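# Remove the cord from a flower bunch

## Task

Get the cord off the flowers entirely, leaving the stems unbent and the blooms unsquashed.

## Robot and tools

Robot: two six-joint arms, left_arm and right_arm, each ending in a two-finger parallel gripper with a wrist camera. The left base sits near (+0.031, +0.228, 0) m and the right near (-0.045, -0.372, 0) m, both almost unrotated. A camera stand is fixed to the floor behind them.

Frame: every position, orientation and offset uses the scene frame. Its origin is at table-top height, halfway between the two nominal bases. +z points up, +x points out over the table, and left_arm is on the +y side. Arm names do not match left and right in the images. On a gripper, the fingers point along its +z axis and separate along its y axis. end_effector_position is the point between the pads, roughly 1 cm short of the fingertips.

Command row: always 14 numbers, each in [-1, 1], even when only one arm should move. The first seven are left_arm: dx, dy, dz, rx, ry, rz, opening. The last seven are the same for right_arm.
- dx, dy, dz are offsets along the scene axes, and 1.0 equals 0.6 m.
- rx, ry, rz form one rotation vector, and 1.0 equals 180 degrees. The turn happens about the Hand target's position.
- These six are offsets, not poses. They count from the arm's Hand target as it stood when the action or move began. Sending the same offset again moves the arm further.
- A vector dx, dy, dz longer than 1.0 may be cut back along its direction.
- opening is absolute: +1 means fully open (0.094 m) and -1 means shut.
- Six zeros for an arm ask again for its current Hand target. To keep a gripper as it is, resend its present opening, because 0 is a real half-open command.

execute_actions(actions, cameras): actions is a list of actions. Each action holds up to 15 rows, one per 1/30 s step. If an action has fewer rows, its last row repeats until 15 steps are done. Every row counts from the action's starting Hand target, not from the row before it. Images come back only if actions is empty or cameras names some. Camera names are cam_high, cam_low, cam_left_wrist and cam_right_wrist, each 896x504; ["all"] returns all four, and an unknown name voids the call.

move(target, speed, blend, opening_speed, grip_force, blocking, cameras): drives each gripper along a straight line.
- target is one 14-number row, or a list of up to 15 rows. Every row is an offset from the same starting Hand targets.
- speed is in m/s, from 0.002 to 2.9, default 0.25. Turning is capped at twice that value in rad/s. Give one value, or one per target.
- blend is in metres and rounds corners between listed targets. The default 0 stops at each target.
- opening_speed is the finger rate on the -1..+1 scale per second, at least 0.2.
- grip_force is the per-pad limit in newtons, 10 to 50, as one value or one per arm. It persists until changed. Lower forces close the fingers more slowly.
- blocking=false returns after about 0.5 s while the motion continues.
- A move is capped at 10 s. It does not avoid obstacles. The gripper lags its path and can overshoot its speed, especially when the arm is nearly straight.
- The result ends with a move: line giving the outcome (done, off_target, moving, held, fault) and any limits. limits=paced means the pose was clipped, and limits=held means steps were withheld.

wait(seconds, 0 to 10) lets time pass with the last commands held. stop brakes a running move. zoom_image(camera, region=[x0,y0,x1,y1]) enlarges part of a camera's newest image; region is in pixels from the top-left corner, at most 504 wide and 504 high. read_manual returns only licence text. finished_scene(scene) closes scene 1 or 2 for good; the goal must still hold once the robot lets go.

Result lines:
- end_effector_position (m) and end_effector_quat_wxyz for each arm. These can be off by a few cm.
- Hand target, which is the base for the next offsets.
- Tool commands.
- grip_measured, on the same scale as opening. It reads up to about 2.5 mm wide when empty.
- grip_effort_nm, the gripper motor effort, where negative means closing. It is not pad force.
- Joint positions; the last number per arm is the finger gap in metres.
- Joint velocities; if this is missing, all joints are within noise.
- Joint torques, including gravity load. Joints 1 to 3 wrap at ±28 N m.
- Motor temperatures, plus a MOTOR HOT line at 75 °C and an OVER-TEMPERATURE FAULT line at 90 °C. A fault folds that arm and disables it; at 100 °C the arm falls.

Behaviour to expect:
- Orientation is clipped each step to within 40 degrees of the measured orientation.
- Friction and weight can leave a gripper a few cm short of its target. Resend zeros, or send the missing distance as a new offset.
- An arm blocked by something keeps pushing. Command a target back past the gripper to release it.
- Keep wrist paths away from the arm's own base; going past it can flip the shoulder.
- The clearance check does not protect the two grippers or wrist cameras from hitting each other. Any press between the arms, including one gripper closing on the other's fingers, can fail the scene.
- A wrist-camera cable touching anything counts as the hand touching it.

Handling the flowers:
- Full grip is about 50 to 64 N per pad, and force jumps to the limit soon after first contact.
- For cord, stems or blooms, set a low grip_force, close slowly with opening_speed, and do not command far below the touch reading.
- To let go, command an opening well above grip_measured.
- Move slowly near contact, since faster motion and targets deeper past the contact press harder.
- Avoid drops, slams and hard pushes. Never let anything fall off the table or leave it there, and expect occasional small nudges to loose items.
- Holding loads or keeping an arm fully stretched heats the motors.

Time keeps running while the reply is written.

Cameras: cam_high and cam_low are fixed; the wrist cameras follow their arms. Calibration (K, distortion, T_world_to_cam) is given in OpenCV conventions, accurate to within a few mm or degrees.

Each tool is called as name([rows], argument=value, ...), one row to a line, values as JSON.

## Session

execute_actions(actions=[])

Scene clock: 0.00 s.
left_arm: end_effector_position=(+0.4331, +0.2685, +0.0990) grip_measured=+1.000 grip_effort_nm=n/a end_effector_quat_wxyz=(+0.565, -0.066, +0.822, +0.026) | right_arm: end_effector_position=(+0.3561, -0.3864, +0.1161) grip_measured=+1.000 grip_effort_nm=n/a end_effector_quat_wxyz=(+0.589, +0.054, +0.806, -0.007)
Joint positions: left_arm=[0.091 1.526 0.415 0.742 -0.046 -0.052 0.094] | right_arm=[-0.036 1.478 0.394 0.772 0.066 0.076 0.094]
Joint velocities: within noise
Joint torques (N m): no reading
Motor temperatures (°C): left_arm=[27 26 31 28 27 27 25] | right_arm=[26 26 26 26 27 24 25]
Heat: left arm: 31 °C; right arm: 27 °C.
Hand target: left_arm +0.4345, +0.2687, +0.1027; +0.568, -0.066, +0.820, +0.027 | right_arm +0.3597, -0.3865, +0.1271; +0.602, +0.054, +0.797, -0.006
Tool commands: left_gripper/opening=+1.0 right_gripper/opening=+1.0
camera_calibration:
cam_left_wrist: T_world_to_cam=[[0.174163, -0.979946, 0.09682, 0.177206], [-0.860623, -0.199258, -0.468641, 0.489648], [0.478534, -0.00170579, -0.878067, 0.00653898], [0, 0, 0, 1]] pos_world=[0.38741, 0.27123, 0.218053]
cam_right_wrist: T_world_to_cam=[[-0.0394317, -0.996988, 0.066784, -0.387082], [-0.84789, -0.00197896, -0.530168, 0.38063], [0.528703, -0.077531, -0.845258, 0.010268], [0, 0, 0, 1]] pos_world=[0.30204, -0.384366, 0.236328]

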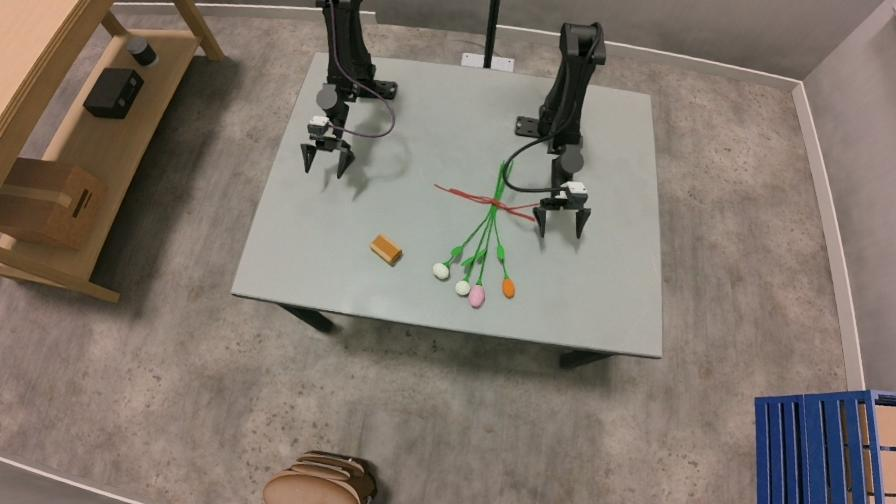

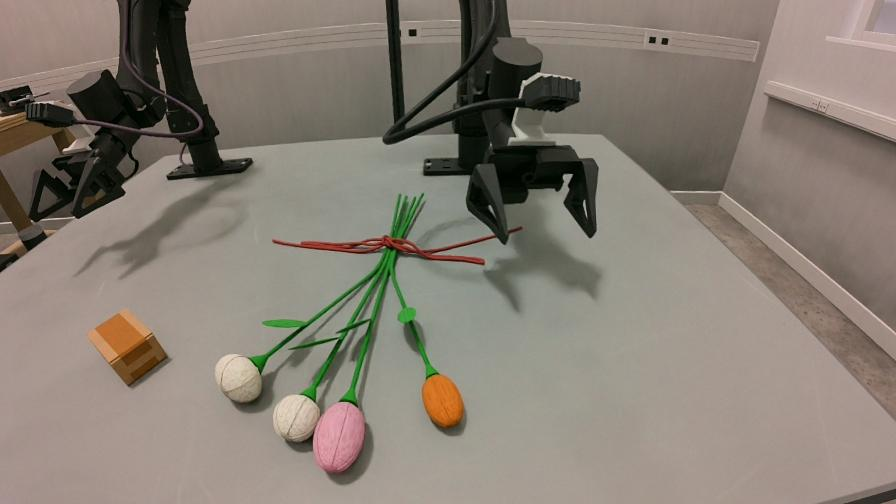

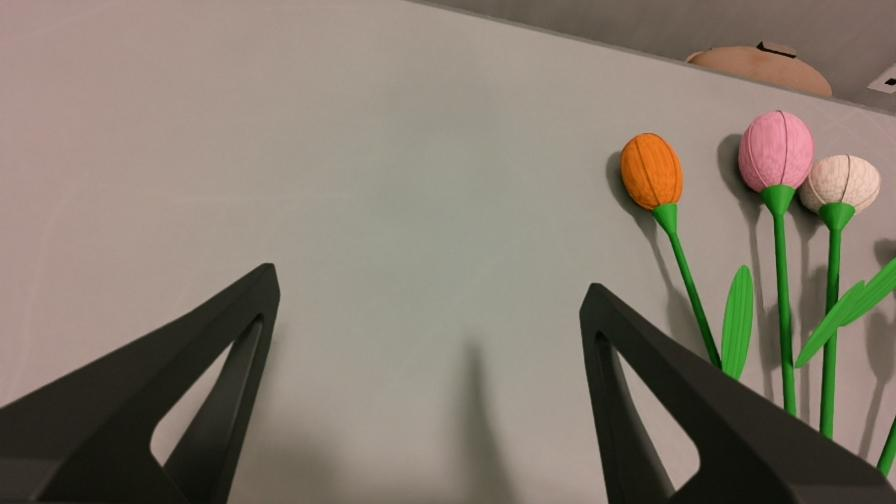

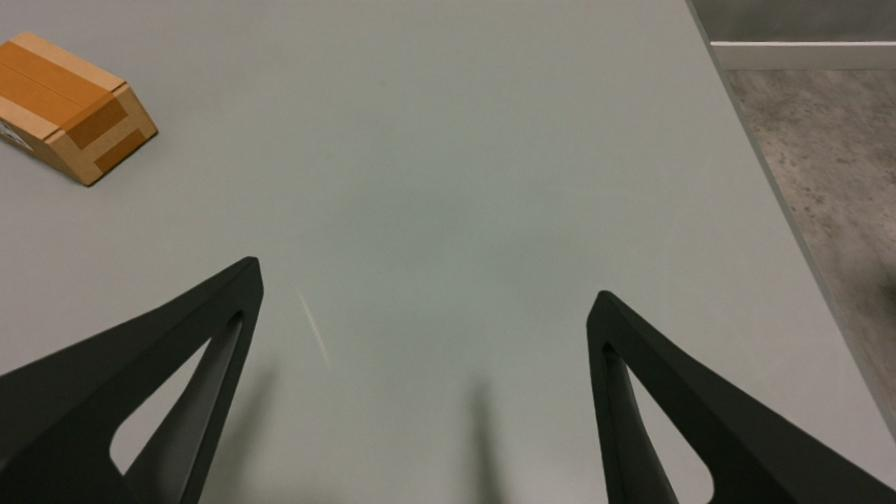

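zoom_image(camera="cam_low", region=[260, 180, 530, 330])

zoom_image(camera="cam_high", region=[420, 150, 560, 240])

Scaled by 1.867 from the camera's 896x504 image, which has a finer 1280x720 frame.

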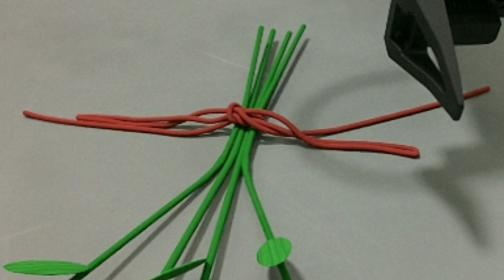

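Scaled by 3.600 from the camera's 896x504 image, which has a finer 1280x720 frame.

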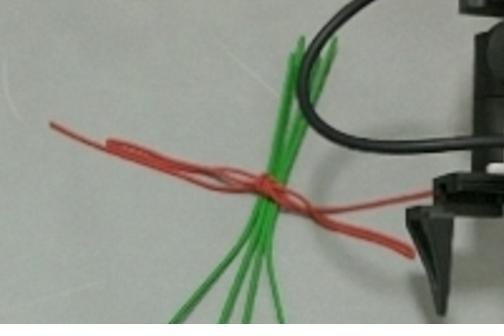

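move([
  [-0.2975,-0.031,0.0955,-0.307,0.279,0.389,0,-0.1545,0.5025,0.055,0.317,0.310,-0.387,0],
], cameras=["all"])

Scene clock: 18.70 s.
left_arm: end_effector_position=(+0.2538, +0.2482, +0.1557) grip_measured=+0.002 grip_effort_nm=-0.10 end_effector_quat_wxyz=(-0.002, +0.702, -0.712, +0.003) | right_arm: end_effector_position=(+0.2664, -0.0830, +0.1577) grip_measured=+0.001 grip_effort_nm=-0.06 end_effector_quat_wxyz=(-0.030, +0.631, +0.774, +0.036)
Joint positions: left_arm=[0.102 1.388 1.259 -1.436 0.002 -1.468 0.047] | right_arm=[0.688 2.162 2.202 -1.549 -0.072 2.086 0.047]
Joint torques (N m): left_arm=[0.55 -3.26 8.03 0.32 -0.01 -0.09] | right_arm=[-0.47 -8.8 8.61 0.38 -0.08 0.07]
Heat: left arm: 34 °C; right arm: 30 °C.
Hand target: left_arm +0.2559, +0.2500, +0.1601; -0.001, +0.707, -0.707, +0.000 | right_arm +0.2669, -0.0850, +0.1601; +0.001, +0.707, +0.708, +0.000
Off the commanded pose: left_arm 0.005 m, 1 deg | right_arm 0.003 m, 13 deg.
joint sent to its limit (right arm) — joint 4 (wrist pitch), lower limit; joint 6 (wrist roll), upper limit. The joint targets are off in orientation, not in position.
move: off_target (right_arm)
camera_calibration:
cam_left_wrist: T_world_to_cam=[[0.998178, 0.0601926, -0.00428628, -0.268402], [0.0484127, -0.756377, 0.652342, 0.0909937], [0.0360241, -0.65136, -0.757913, 0.396896], [0, 0, 0, 1]] pos_world=[0.24921, 0.343504, 0.240303]
cam_right_wrist: T_world_to_cam=[[-0.945, -0.323875, -0.0455998, 0.223903], [-0.259558, 0.657786, 0.707069, 0.0300315], [-0.199007, 0.680016, -0.705673, 0.351107], [0, 0, 0, 1]] pos_world=[0.289256, -0.185997, 0.236742]

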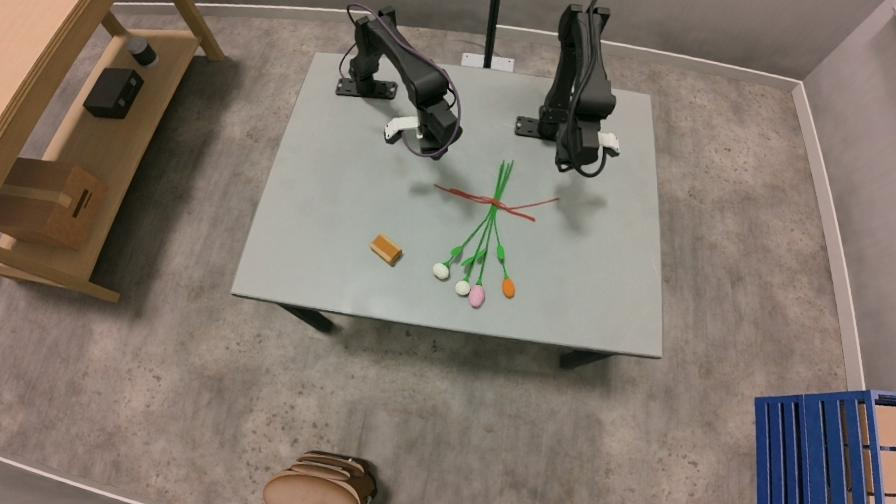

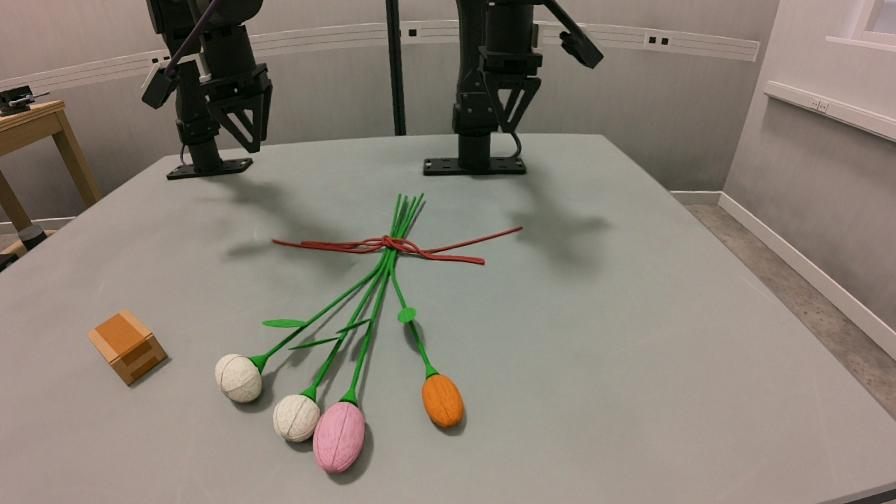

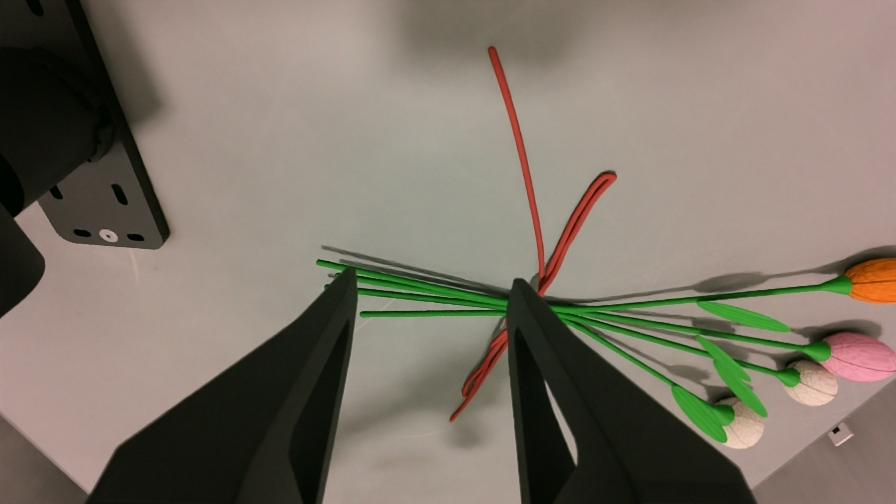

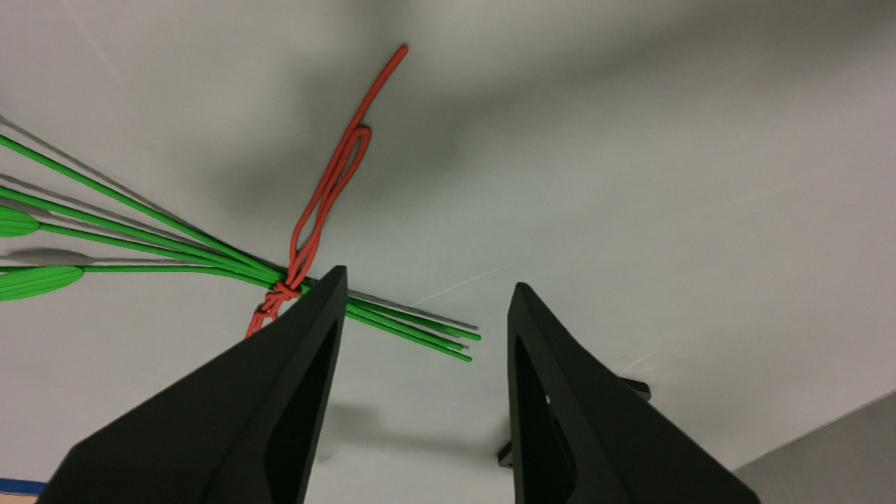

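move([
  [0.04,0.0133,-0.2,0,0,0,-0.2,0.037,0.018,-0.2,0,0,0.075,-0.2],
], cameras=["all"])

Scene clock: 28.87 s.
left_arm: end_effector_position=(+0.2831, +0.2563, +0.0469) grip_measured=-0.198 grip_effort_nm=-0.09 end_effector_quat_wxyz=(-0.007, +0.707, -0.707, +0.007) | right_arm: end_effector_position=(+0.2874, -0.0751, +0.0392) grip_measured=-0.199 grip_effort_nm=-0.06 end_effector_quat_wxyz=(-0.011, +0.623, +0.782, -0.003)
Joint positions: left_arm=[0.124 1.539 0.955 -0.967 0.002 -1.46 0.038] | right_arm=[0.692 2.307 1.969 -1.242 -0.021 2.063 0.038]
Joint torques (N m): left_arm=[0.68 -4.3 4.41 0.64 0 0.04] | right_arm=[0.91 -11.11 5.91 0.62 0.17 -0.02]
Heat: left arm: 34 °C; right arm: 29 °C.
Hand target: left_arm +0.2800, +0.2581, +0.0400; -0.001, +0.707, -0.707, +0.000 | right_arm +0.2892, -0.0742, +0.0402; +0.001, +0.619, +0.786, +0.001
Off the commanded pose: left_arm 0.008 m, 1 deg | right_arm 0.002 m, 2 deg.
move: done
camera_calibration:
cam_left_wrist: T_world_to_cam=[[0.997214, 0.0739468, 0.00981094, -0.302574], [0.0496771, -0.75645, 0.652163, 0.166282], [0.0556468, -0.649858, -0.758016, 0.312756], [0, 0, 0, 1]] pos_world=[0.276067, 0.351405, 0.1316]
cam_right_wrist: T_world_to_cam=[[-0.937014, -0.349291, -0.00011982, 0.234964], [-0.264272, 0.708716, 0.654127, 0.121382], [-0.228396, 0.612958, -0.756385, 0.271665], [0, 0, 0, 1]] pos_world=[0.31429, -0.170474, 0.126112]

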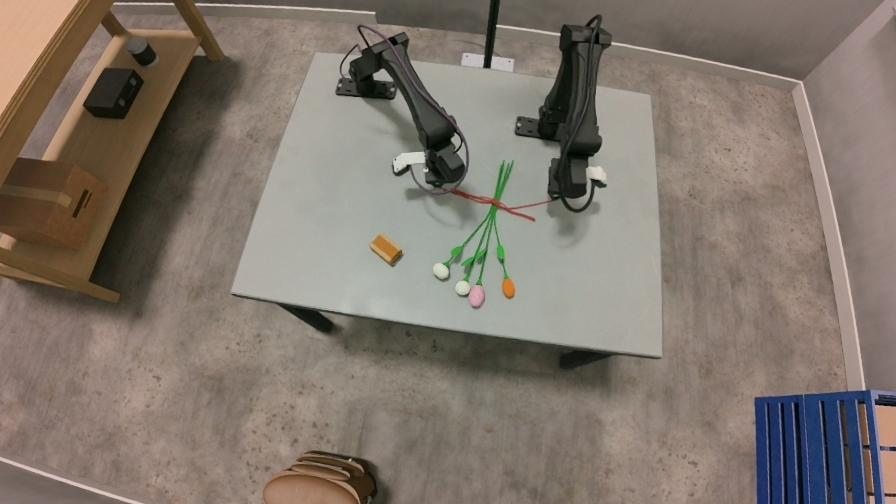

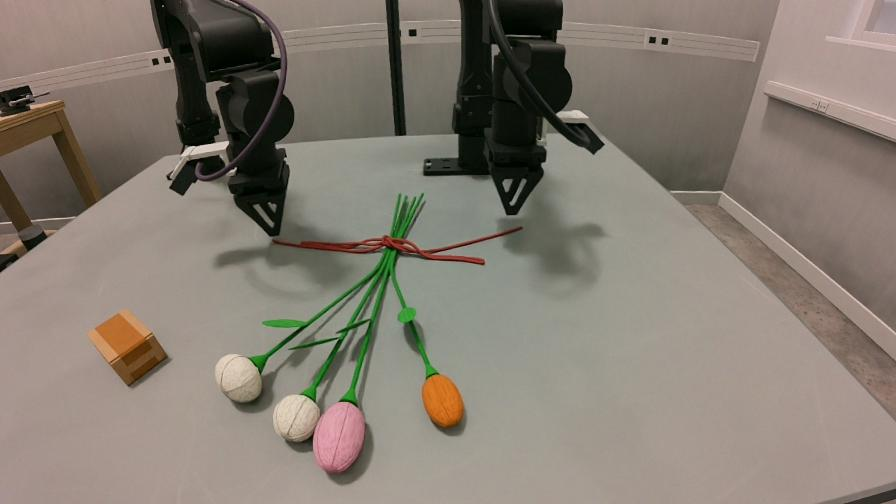

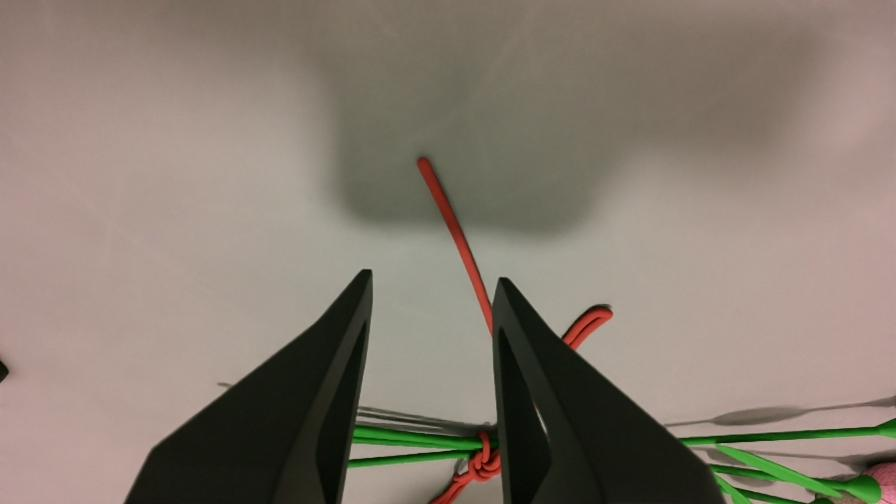

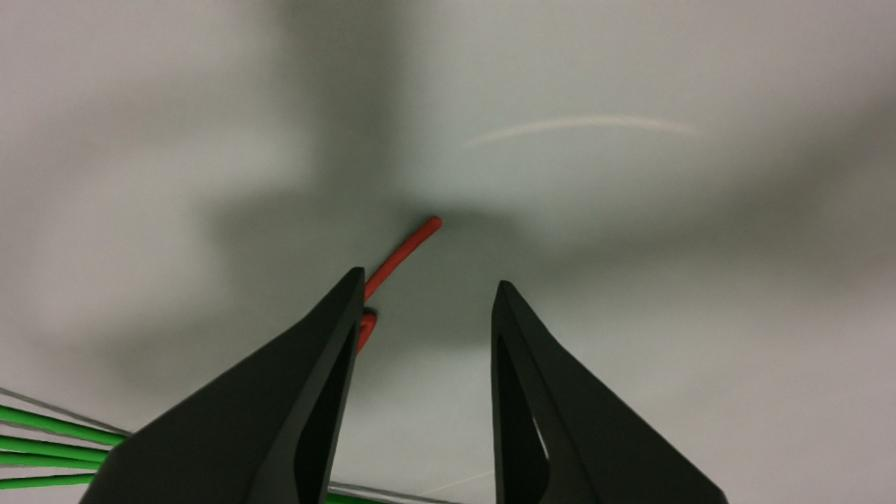

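move([
  [0,0.008,-0.052,0,0,0.139,-0.2,0,0.013,-0.046,0,0,0,-0.2],
  [0,0.008,-0.052,0,0,0.139,-1,0,0.013,-0.046,0,0,0,-1],
], speed=0.12, grip_force=30, cameras=["all"])

Scene clock: 39.37 s.
left_arm: end_effector_position=(+0.2864, +0.2614, +0.0171) grip_measured=-0.996 grip_effort_nm=-0.25 end_effector_quat_wxyz=(-0.009, +0.840, -0.543, +0.012) | right_arm: end_effector_position=(+0.2897, -0.0647, +0.0204) grip_measured=-0.994 grip_effort_nm=-0.32 end_effector_quat_wxyz=(-0.009, +0.618, +0.786, +0.009)
Joint positions: left_arm=[0.142 1.594 0.881 -0.828 0.003 -1.864 0] | right_arm=[0.706 2.331 1.935 -1.161 -0.02 2.066 0]
Joint torques (N m): left_arm=[0.61 -4.14 3.93 0.62 -0.03 -0.1] | right_arm=[0.72 -10 5.35 0.67 0.15 0.07]
Motor temperatures (°C): left_arm=[27 27 33 29 27 27 25] | right_arm=[26 31 29 28 27 24 25]
Heat: left arm: 33 °C; right arm: 31 °C.
Hand target: left_arm +0.2799, +0.2629, +0.0088; -0.001, +0.843, -0.537, -0.001 | right_arm +0.2891, -0.0664, +0.0125; +0.001, +0.619, +0.786, +0.000
Off the commanded pose: left_arm 0.011 m, 2 deg | right_arm 0.008 m, 1 deg.
grip_force (N): 30, 30
move: off_target (left_arm); target 2's new opening was sent with left_arm's hand 0.011 m and 2 deg from that target
camera_calibration:
cam_left_wrist: T_world_to_cam=[[0.879065, 0.47642, 0.0164086, -0.377378], [0.348062, -0.664985, 0.660794, 0.0798814], [0.325727, -0.575169, -0.750388, 0.196314], [0, 0, 0, 1]] pos_world=[0.239991, 0.345824, 0.100719]
cam_right_wrist: T_world_to_cam=[[-0.932899, -0.359456, -0.0221513, 0.239333], [-0.283811, 0.695928, 0.659648, 0.131651], [-0.221698, 0.621671, -0.751249, 0.250266], [0, 0, 0, 1]] pos_world=[0.316121, -0.161174, 0.10647]

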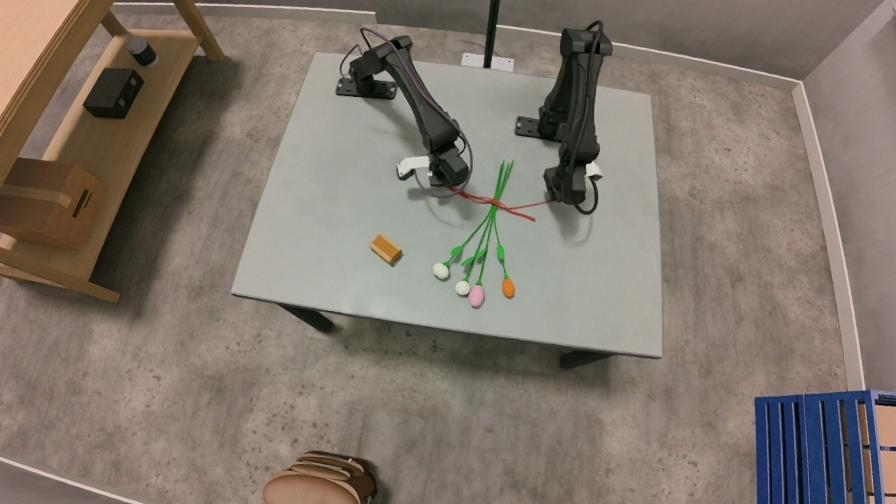

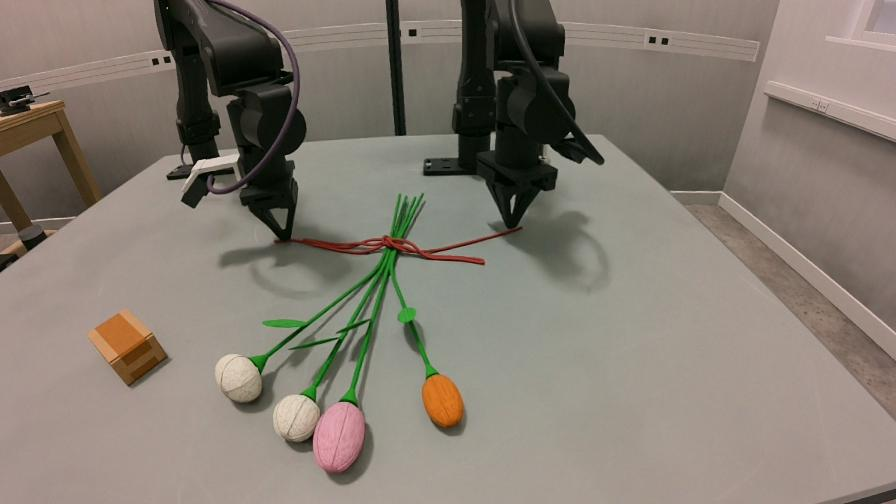

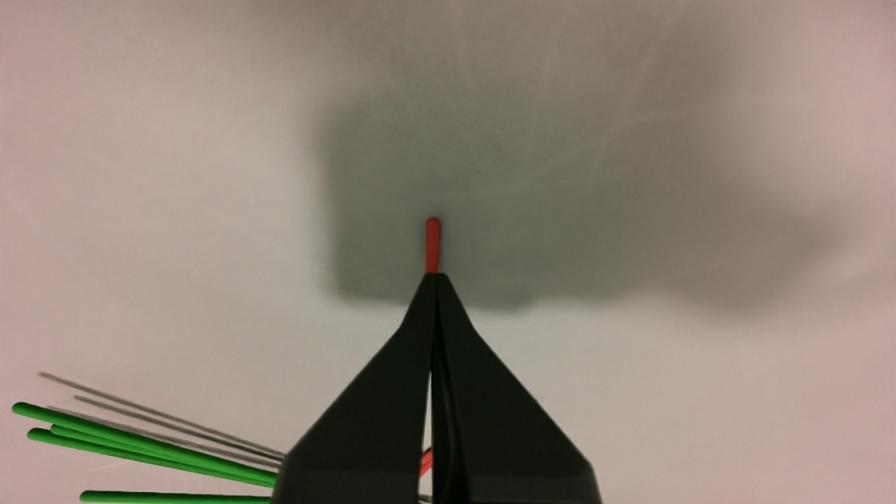

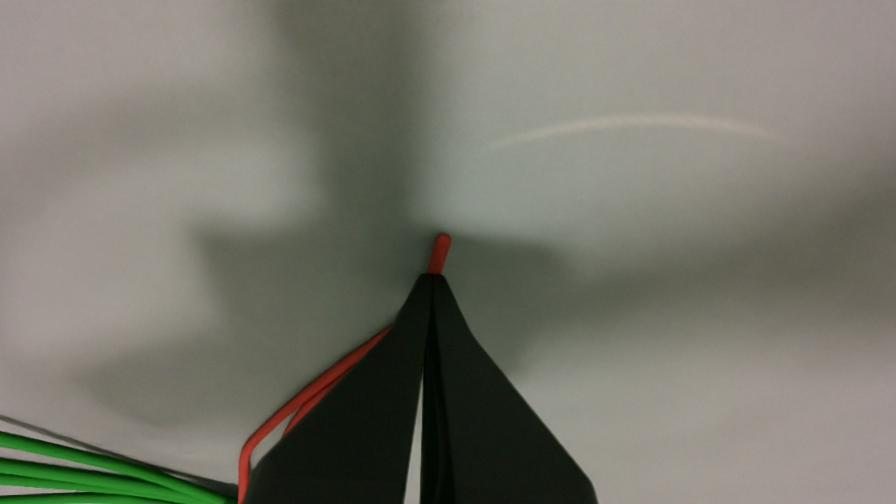

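move([
  [0,0,0,0,0,0,-0.6,0,0,0,0,0,0,-0.6],
  [0.0,0,-0.022,0,0,0,-0.6,0,0,-0.022,0,0,0,-0.6],
  [0.0,0,-0.022,0,0,0,-1,0,0,-0.022,0,0,0,-1],
], speed=0.03, cameras=["all"])

Scene clock: 45.03 s.
left_arm: end_effector_position=(+0.2866, +0.2611, +0.0088) grip_measured=-0.946 grip_effort_nm=-0.63 end_effector_quat_wxyz=(-0.008, +0.840, -0.543, +0.013) | right_arm: end_effector_position=(+0.2936, -0.0621, +0.0159) grip_measured=-0.940 grip_effort_nm=-0.62 end_effector_quat_wxyz=(-0.005, +0.618, +0.786, +0.019)
Joint positions: left_arm=[0.142 1.611 0.861 -0.791 0.004 -1.865 0.003] | right_arm=[0.706 2.332 1.918 -1.122 -0.016 2.066 0.003]
Joint torques (N m): left_arm=[0.62 -3.55 3.07 0.84 -0.04 -0.1] | right_arm=[0.73 -9.26 4.01 0.78 0.13 0.07]
Heat: left arm: 33 °C; right arm: 31 °C.
Hand target: left_arm +0.2799, +0.2629, -0.0044; -0.001, +0.843, -0.537, -0.001 | right_arm +0.2892, -0.0663, -0.0006; +0.001, +0.619, +0.786, +0.001
Off the commanded pose: left_arm 0.015 m, 2 deg | right_arm 0.018 m, 2 deg.
grip_force (N): 30, 30
move: off_target (left_arm, right_arm); target 3's new opening was sent with right_arm's hand 0.017 m and 1 deg from that target
camera_calibration:
cam_left_wrist: T_world_to_cam=[[0.87888, 0.476772, 0.0160784, -0.377414], [0.34787, -0.663599, 0.662286, 0.0847854], [0.326429, -0.576477, -0.749078, 0.189975], [0, 0, 0, 1]] pos_world=[0.240194, 0.34572, 0.0922222]
cam_right_wrist: T_world_to_cam=[[-0.93246, -0.3587, -0.0430331, 0.244046], [-0.295475, 0.688666, 0.662144, 0.136944], [-0.207876, 0.630138, -0.74814, 0.242481], [0, 0, 0, 1]] pos_world=[0.318432, -0.159566, 0.101235]

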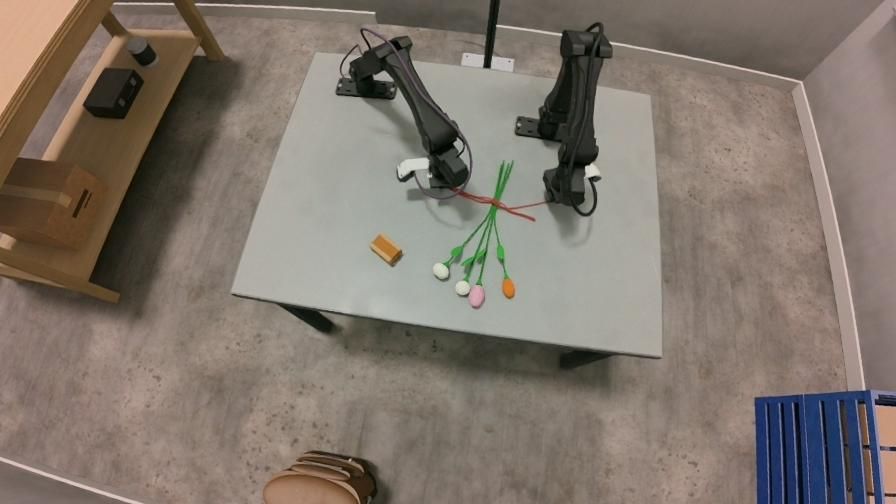

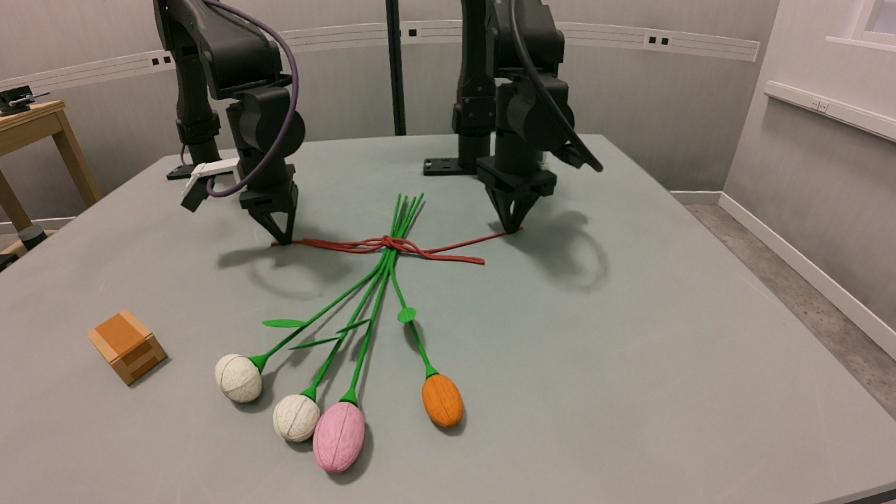

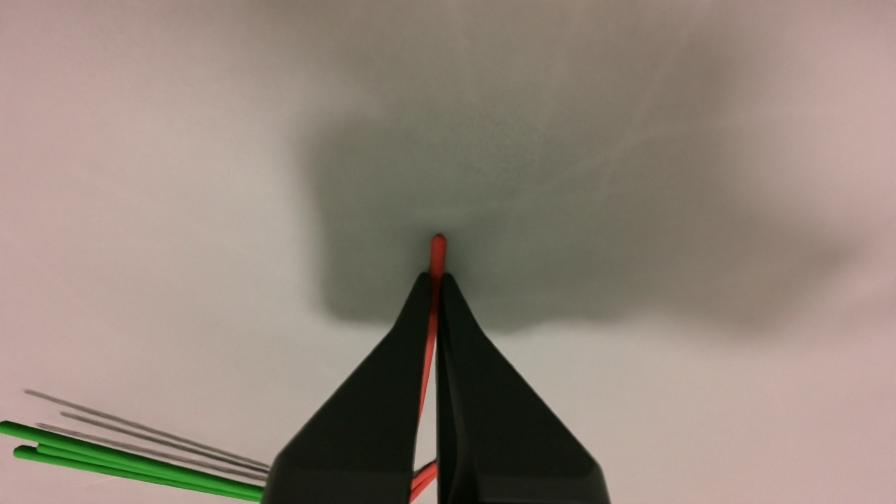

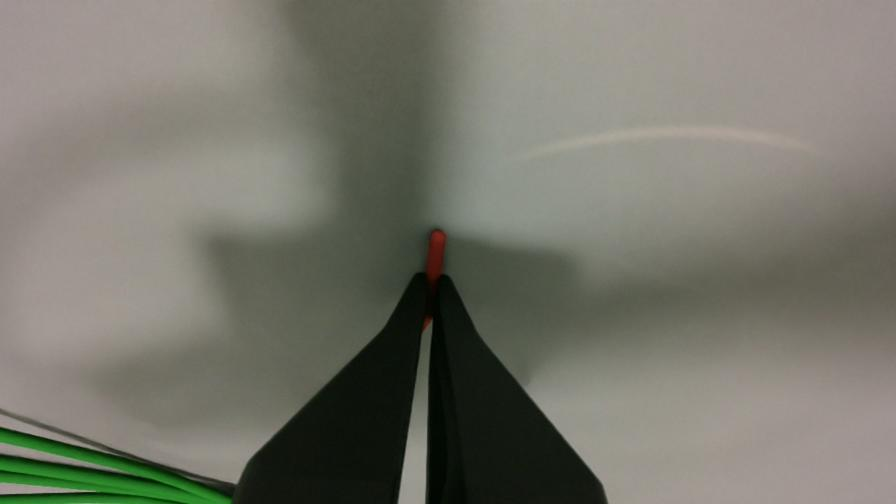

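move([
  [0.0,0.085,0.02,0,0,0,-1,0.0,-0.085,0.02,0,0,0,-1],
], speed=0.05, cameras=["all"])

zoom_image(camera="cam_low", region=[220, 180, 570, 330])

Scene clock: 49.73 s.
left_arm: end_effector_position=(+0.2818, +0.3091, +0.0091) grip_measured=-0.948 grip_effort_nm=-0.67 end_effector_quat_wxyz=(-0.004, +0.843, -0.537, +0.016) | right_arm: end_effector_position=(+0.2933, -0.1013, +0.0153) grip_measured=-0.942 grip_effort_nm=-0.65 end_effector_quat_wxyz=(-0.011, +0.616, +0.788, +0.023)
Joint positions: left_arm=[0.336 1.635 0.888 -0.797 0.019 -1.685 0.002] | right_arm=[0.632 2.219 1.724 -1.036 -0.032 1.987 0.003]
Joint torques (N m): left_arm=[0.5 -4.19 6.83 0.35 -0.19 0.08] | right_arm=[-0.83 -10.82 3.6 0.44 0.25 -0.05]
Heat: left arm: 33 °C; right arm: 31 °C.
Hand target: left_arm +0.2800, +0.3139, +0.0076; -0.001, +0.843, -0.537, +0.000 | right_arm +0.2893, -0.1174, +0.0113; +0.001, +0.619, +0.786, +0.001
Off the commanded pose: left_arm 0.005 m, 2 deg | right_arm 0.017 m, 3 deg.
grip_force (N): 30, 30
move: off_target (right_arm)
camera_calibration:
cam_left_wrist: T_world_to_cam=[[0.872058, 0.489262, 0.0117421, -0.397827], [0.356814, -0.652037, 0.668978, 0.111972], [0.334962, -0.579198, -0.743189, 0.217809], [0, 0, 0, 1]] pos_world=[0.234017, 0.393806, 0.0916383]
cam_right_wrist: T_world_to_cam=[[-0.930224, -0.364193, -0.0452466, 0.228481], [-0.297762, 0.676915, 0.673144, 0.163505], [-0.214527, 0.639648, -0.738126, 0.269514], [0, 0, 0, 1]] pos_world=[0.319042, -0.199861, 0.0992106]

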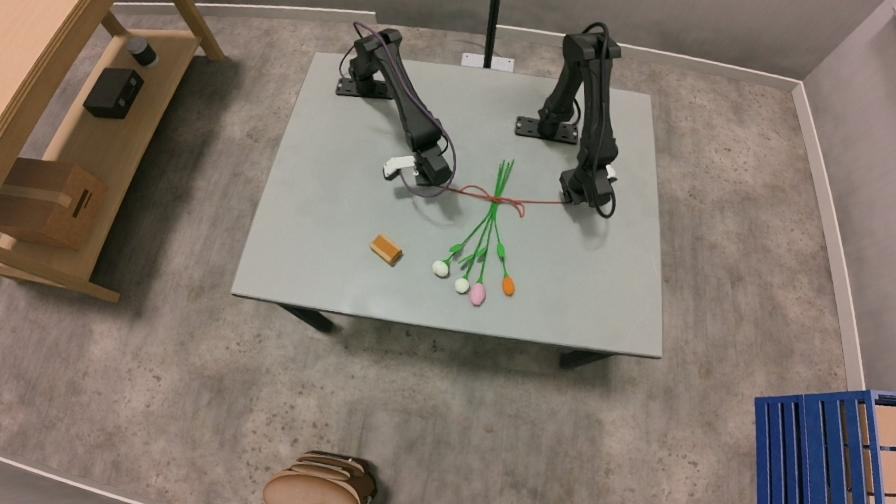

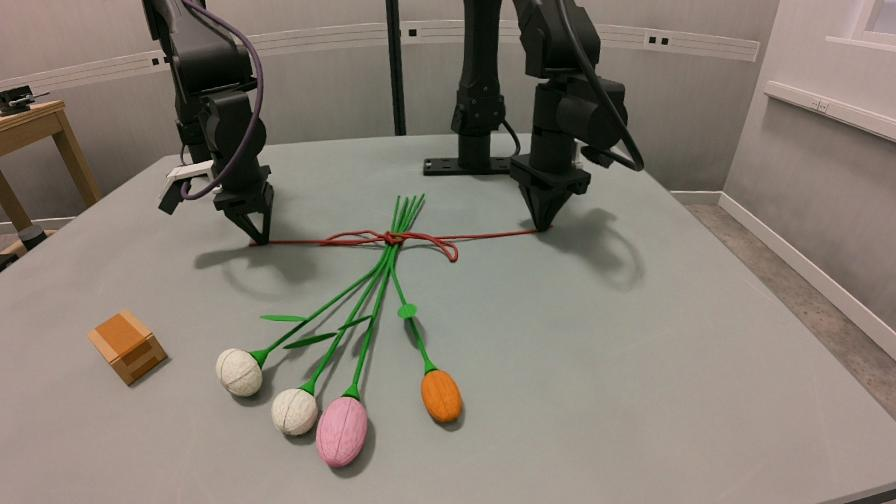

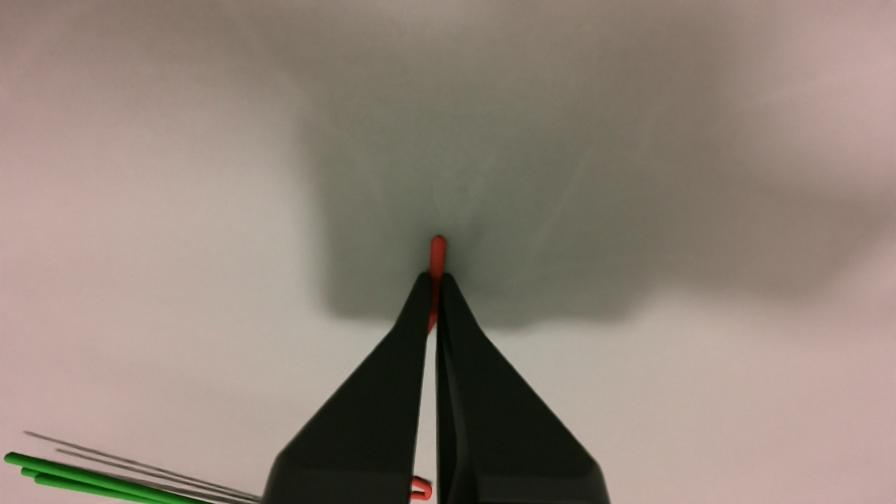

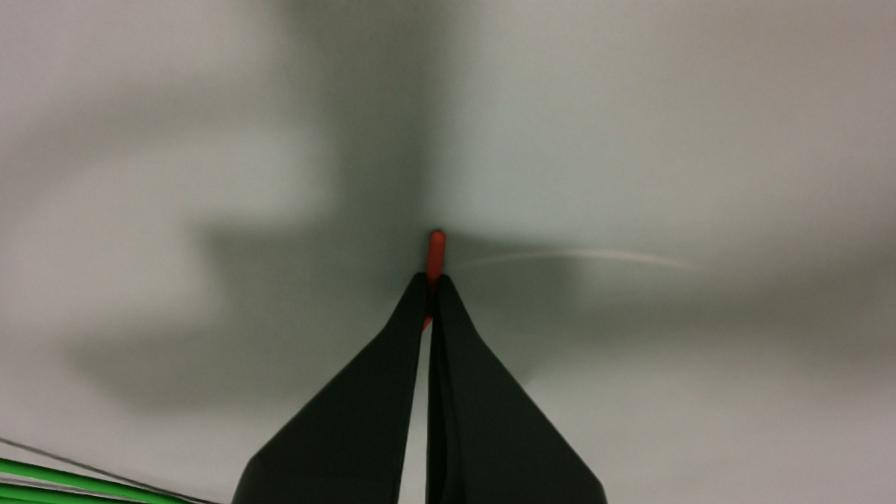

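Scaled by 1.440 from the camera's 896x504 image, which has a finer 1280x720 frame.

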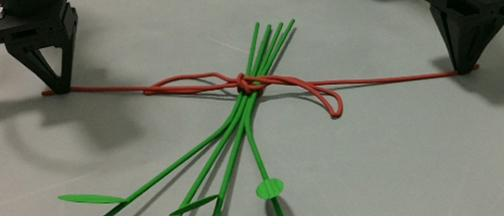

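Working beautifully; loops shrink. Continue.

move([
  [0.0,0.1,0.0,0,0,0,-1,0.0,-0.1,0.0,0,0,0,-1],
], speed=0.05, cameras=["cam_low"])

zoom_image(camera="cam_low", region=[220, 180, 570, 330])

Scene clock: 53.60 s.
left_arm: end_effector_position=(+0.2809, +0.3687, +0.0091) grip_measured=-0.948 grip_effort_nm=-0.68 end_effector_quat_wxyz=(-0.005, +0.844, -0.536, +0.013) | right_arm: end_effector_position=(+0.2921, -0.1641, +0.0148) grip_measured=-0.942 grip_effort_nm=-0.65 end_effector_quat_wxyz=(-0.011, +0.616, +0.788, +0.017)
Joint positions: left_arm=[0.535 1.724 0.989 -0.815 0.019 -1.488 0.002] | right_arm=[0.508 2.094 1.522 -0.975 -0.032 1.863 0.003]
Joint torques (N m): left_arm=[0.49 -4.94 6.99 0.39 -0.16 0.04] | right_arm=[-0.85 -9.84 3.6 0.55 0.26 -0.05]
Heat: left arm: 33 °C; right arm: 31 °C.
Hand target: left_arm +0.2800, +0.3739, +0.0076; -0.001, +0.843, -0.537, +0.000 | right_arm +0.2893, -0.1773, +0.0114; +0.001, +0.619, +0.786, +0.001
Off the commanded pose: left_arm 0.006 m, 2 deg | right_arm 0.014 m, 2 deg.
grip_force (N): 30, 30
move: off_target (right_arm)
Images, in order (width x height): cam_low 896x504.

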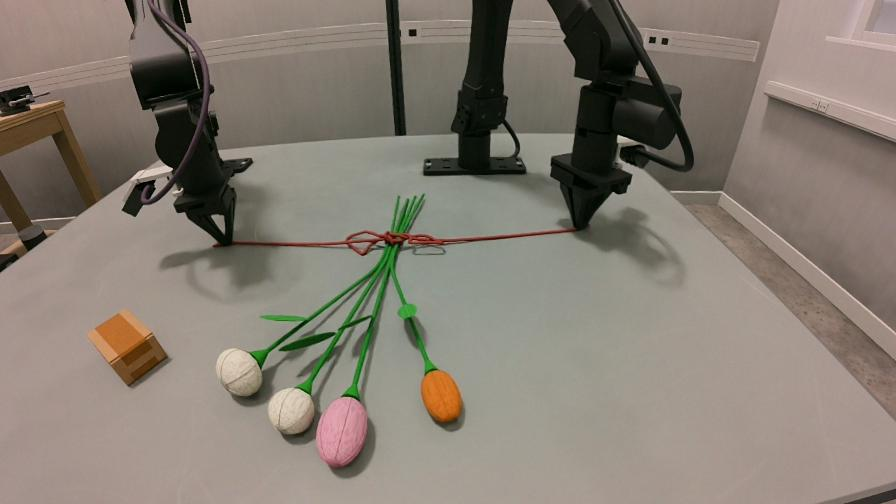

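Scaled by 1.440 from the camera's 896x504 image, which has a finer 1280x720 frame.

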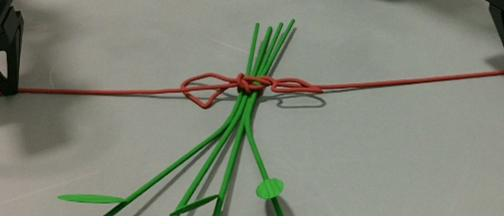

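move([
  [0.0,0.085,0.0,0,0,0,-1,0.0,-0.085,0.0,0,0,0,-1],
], speed=0.05, cameras=["cam_low"])

zoom_image(camera="cam_low", region=[300, 180, 500, 290])

Scene clock: 56.57 s.
left_arm: end_effector_position=(+0.2806, +0.4193, +0.0092) grip_measured=-0.948 grip_effort_nm=-0.68 end_effector_quat_wxyz=(-0.005, +0.844, -0.536, +0.011) | right_arm: end_effector_position=(+0.2925, -0.2164, +0.0144) grip_measured=-0.942 grip_effort_nm=-0.65 end_effector_quat_wxyz=(-0.010, +0.616, +0.788, +0.015)
Joint positions: left_arm=[0.675 1.823 1.112 -0.842 0.018 -1.348 0.002] | right_arm=[0.387 2.012 1.397 -0.938 -0.032 1.742 0.003]
Joint torques (N m): left_arm=[0.5 -5.78 7.34 0.37 -0.18 0.08] | right_arm=[-0.83 -9.13 3.66 0.59 0.25 -0.04]
Heat: left arm: 34 °C; right arm: 32 °C.
Hand target: left_arm +0.2800, +0.4248, +0.0076; -0.001, +0.843, -0.537, +0.000 | right_arm +0.2892, -0.2284, +0.0113; +0.001, +0.619, +0.786, +0.000
Off the commanded pose: left_arm 0.006 m, 1 deg | right_arm 0.013 m, 2 deg.
grip_force (N): 30, 30
move: off_target (right_arm)
Images, in order (width x height): cam_low 896x504.

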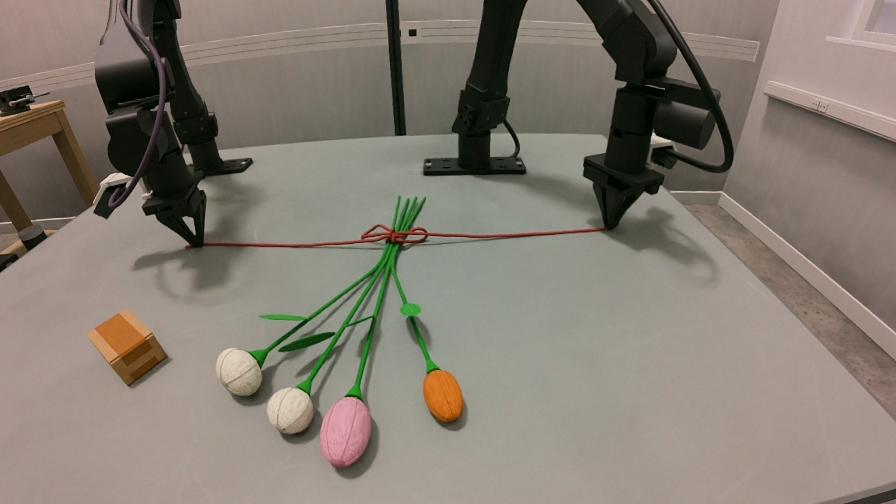

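Scaled by 2.520 from the camera's 896x504 image, which has a finer 1280x720 frame.

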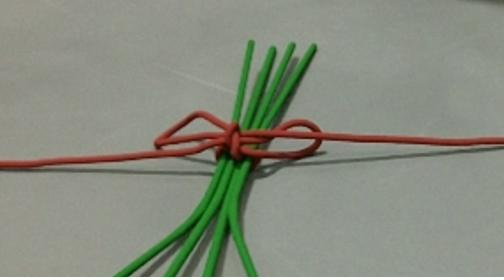

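move([
  [0.0,0.06,0.0,0,0,0,-1,0.0,-0.06,0.0,0,0,0,-1],
], speed=0.04, cameras=["cam_low"])

zoom_image(camera="cam_low", region=[300, 180, 500, 290])

Scene clock: 59.47 s.
left_arm: end_effector_position=(+0.2808, +0.4552, +0.0100) grip_measured=-0.948 grip_effort_nm=-0.68 end_effector_quat_wxyz=(-0.006, +0.844, -0.536, +0.010) | right_arm: end_effector_position=(+0.2927, -0.2529, +0.0142) grip_measured=-0.942 grip_effort_nm=-0.65 end_effector_quat_wxyz=(-0.010, +0.616, +0.788, +0.015)
Joint positions: left_arm=[0.758 1.902 1.221 -0.873 0.017 -1.265 0.002] | right_arm=[0.293 1.969 1.332 -0.921 -0.033 1.647 0.003]
Joint torques (N m): left_arm=[0.47 -6.48 7.46 0.38 -0.11 0.07] | right_arm=[-0.91 -8.79 3.59 0.61 0.25 0]
Heat: left arm: 34 °C; right arm: 32 °C.
Hand target: left_arm +0.2799, +0.4609, +0.0076; -0.001, +0.843, -0.537, -0.001 | right_arm +0.2893, -0.2644, +0.0113; +0.001, +0.619, +0.786, +0.000
Off the commanded pose: left_arm 0.006 m, 1 deg | right_arm 0.012 m, 2 deg.
grip_force (N): 30, 30
move: off_target (right_arm)
Images, in order (width x height): cam_low 896x504.

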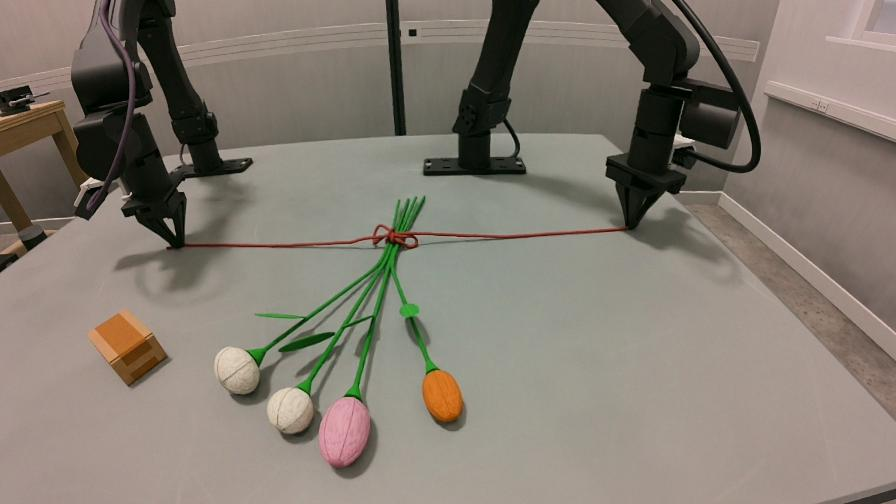

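Scaled by 2.520 from the camera's 896x504 image, which has a finer 1280x720 frame.

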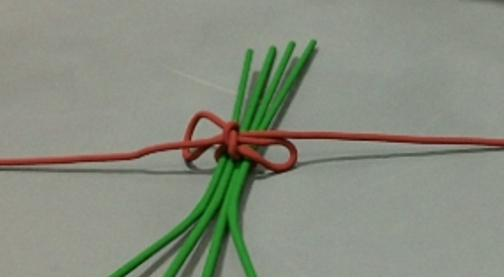

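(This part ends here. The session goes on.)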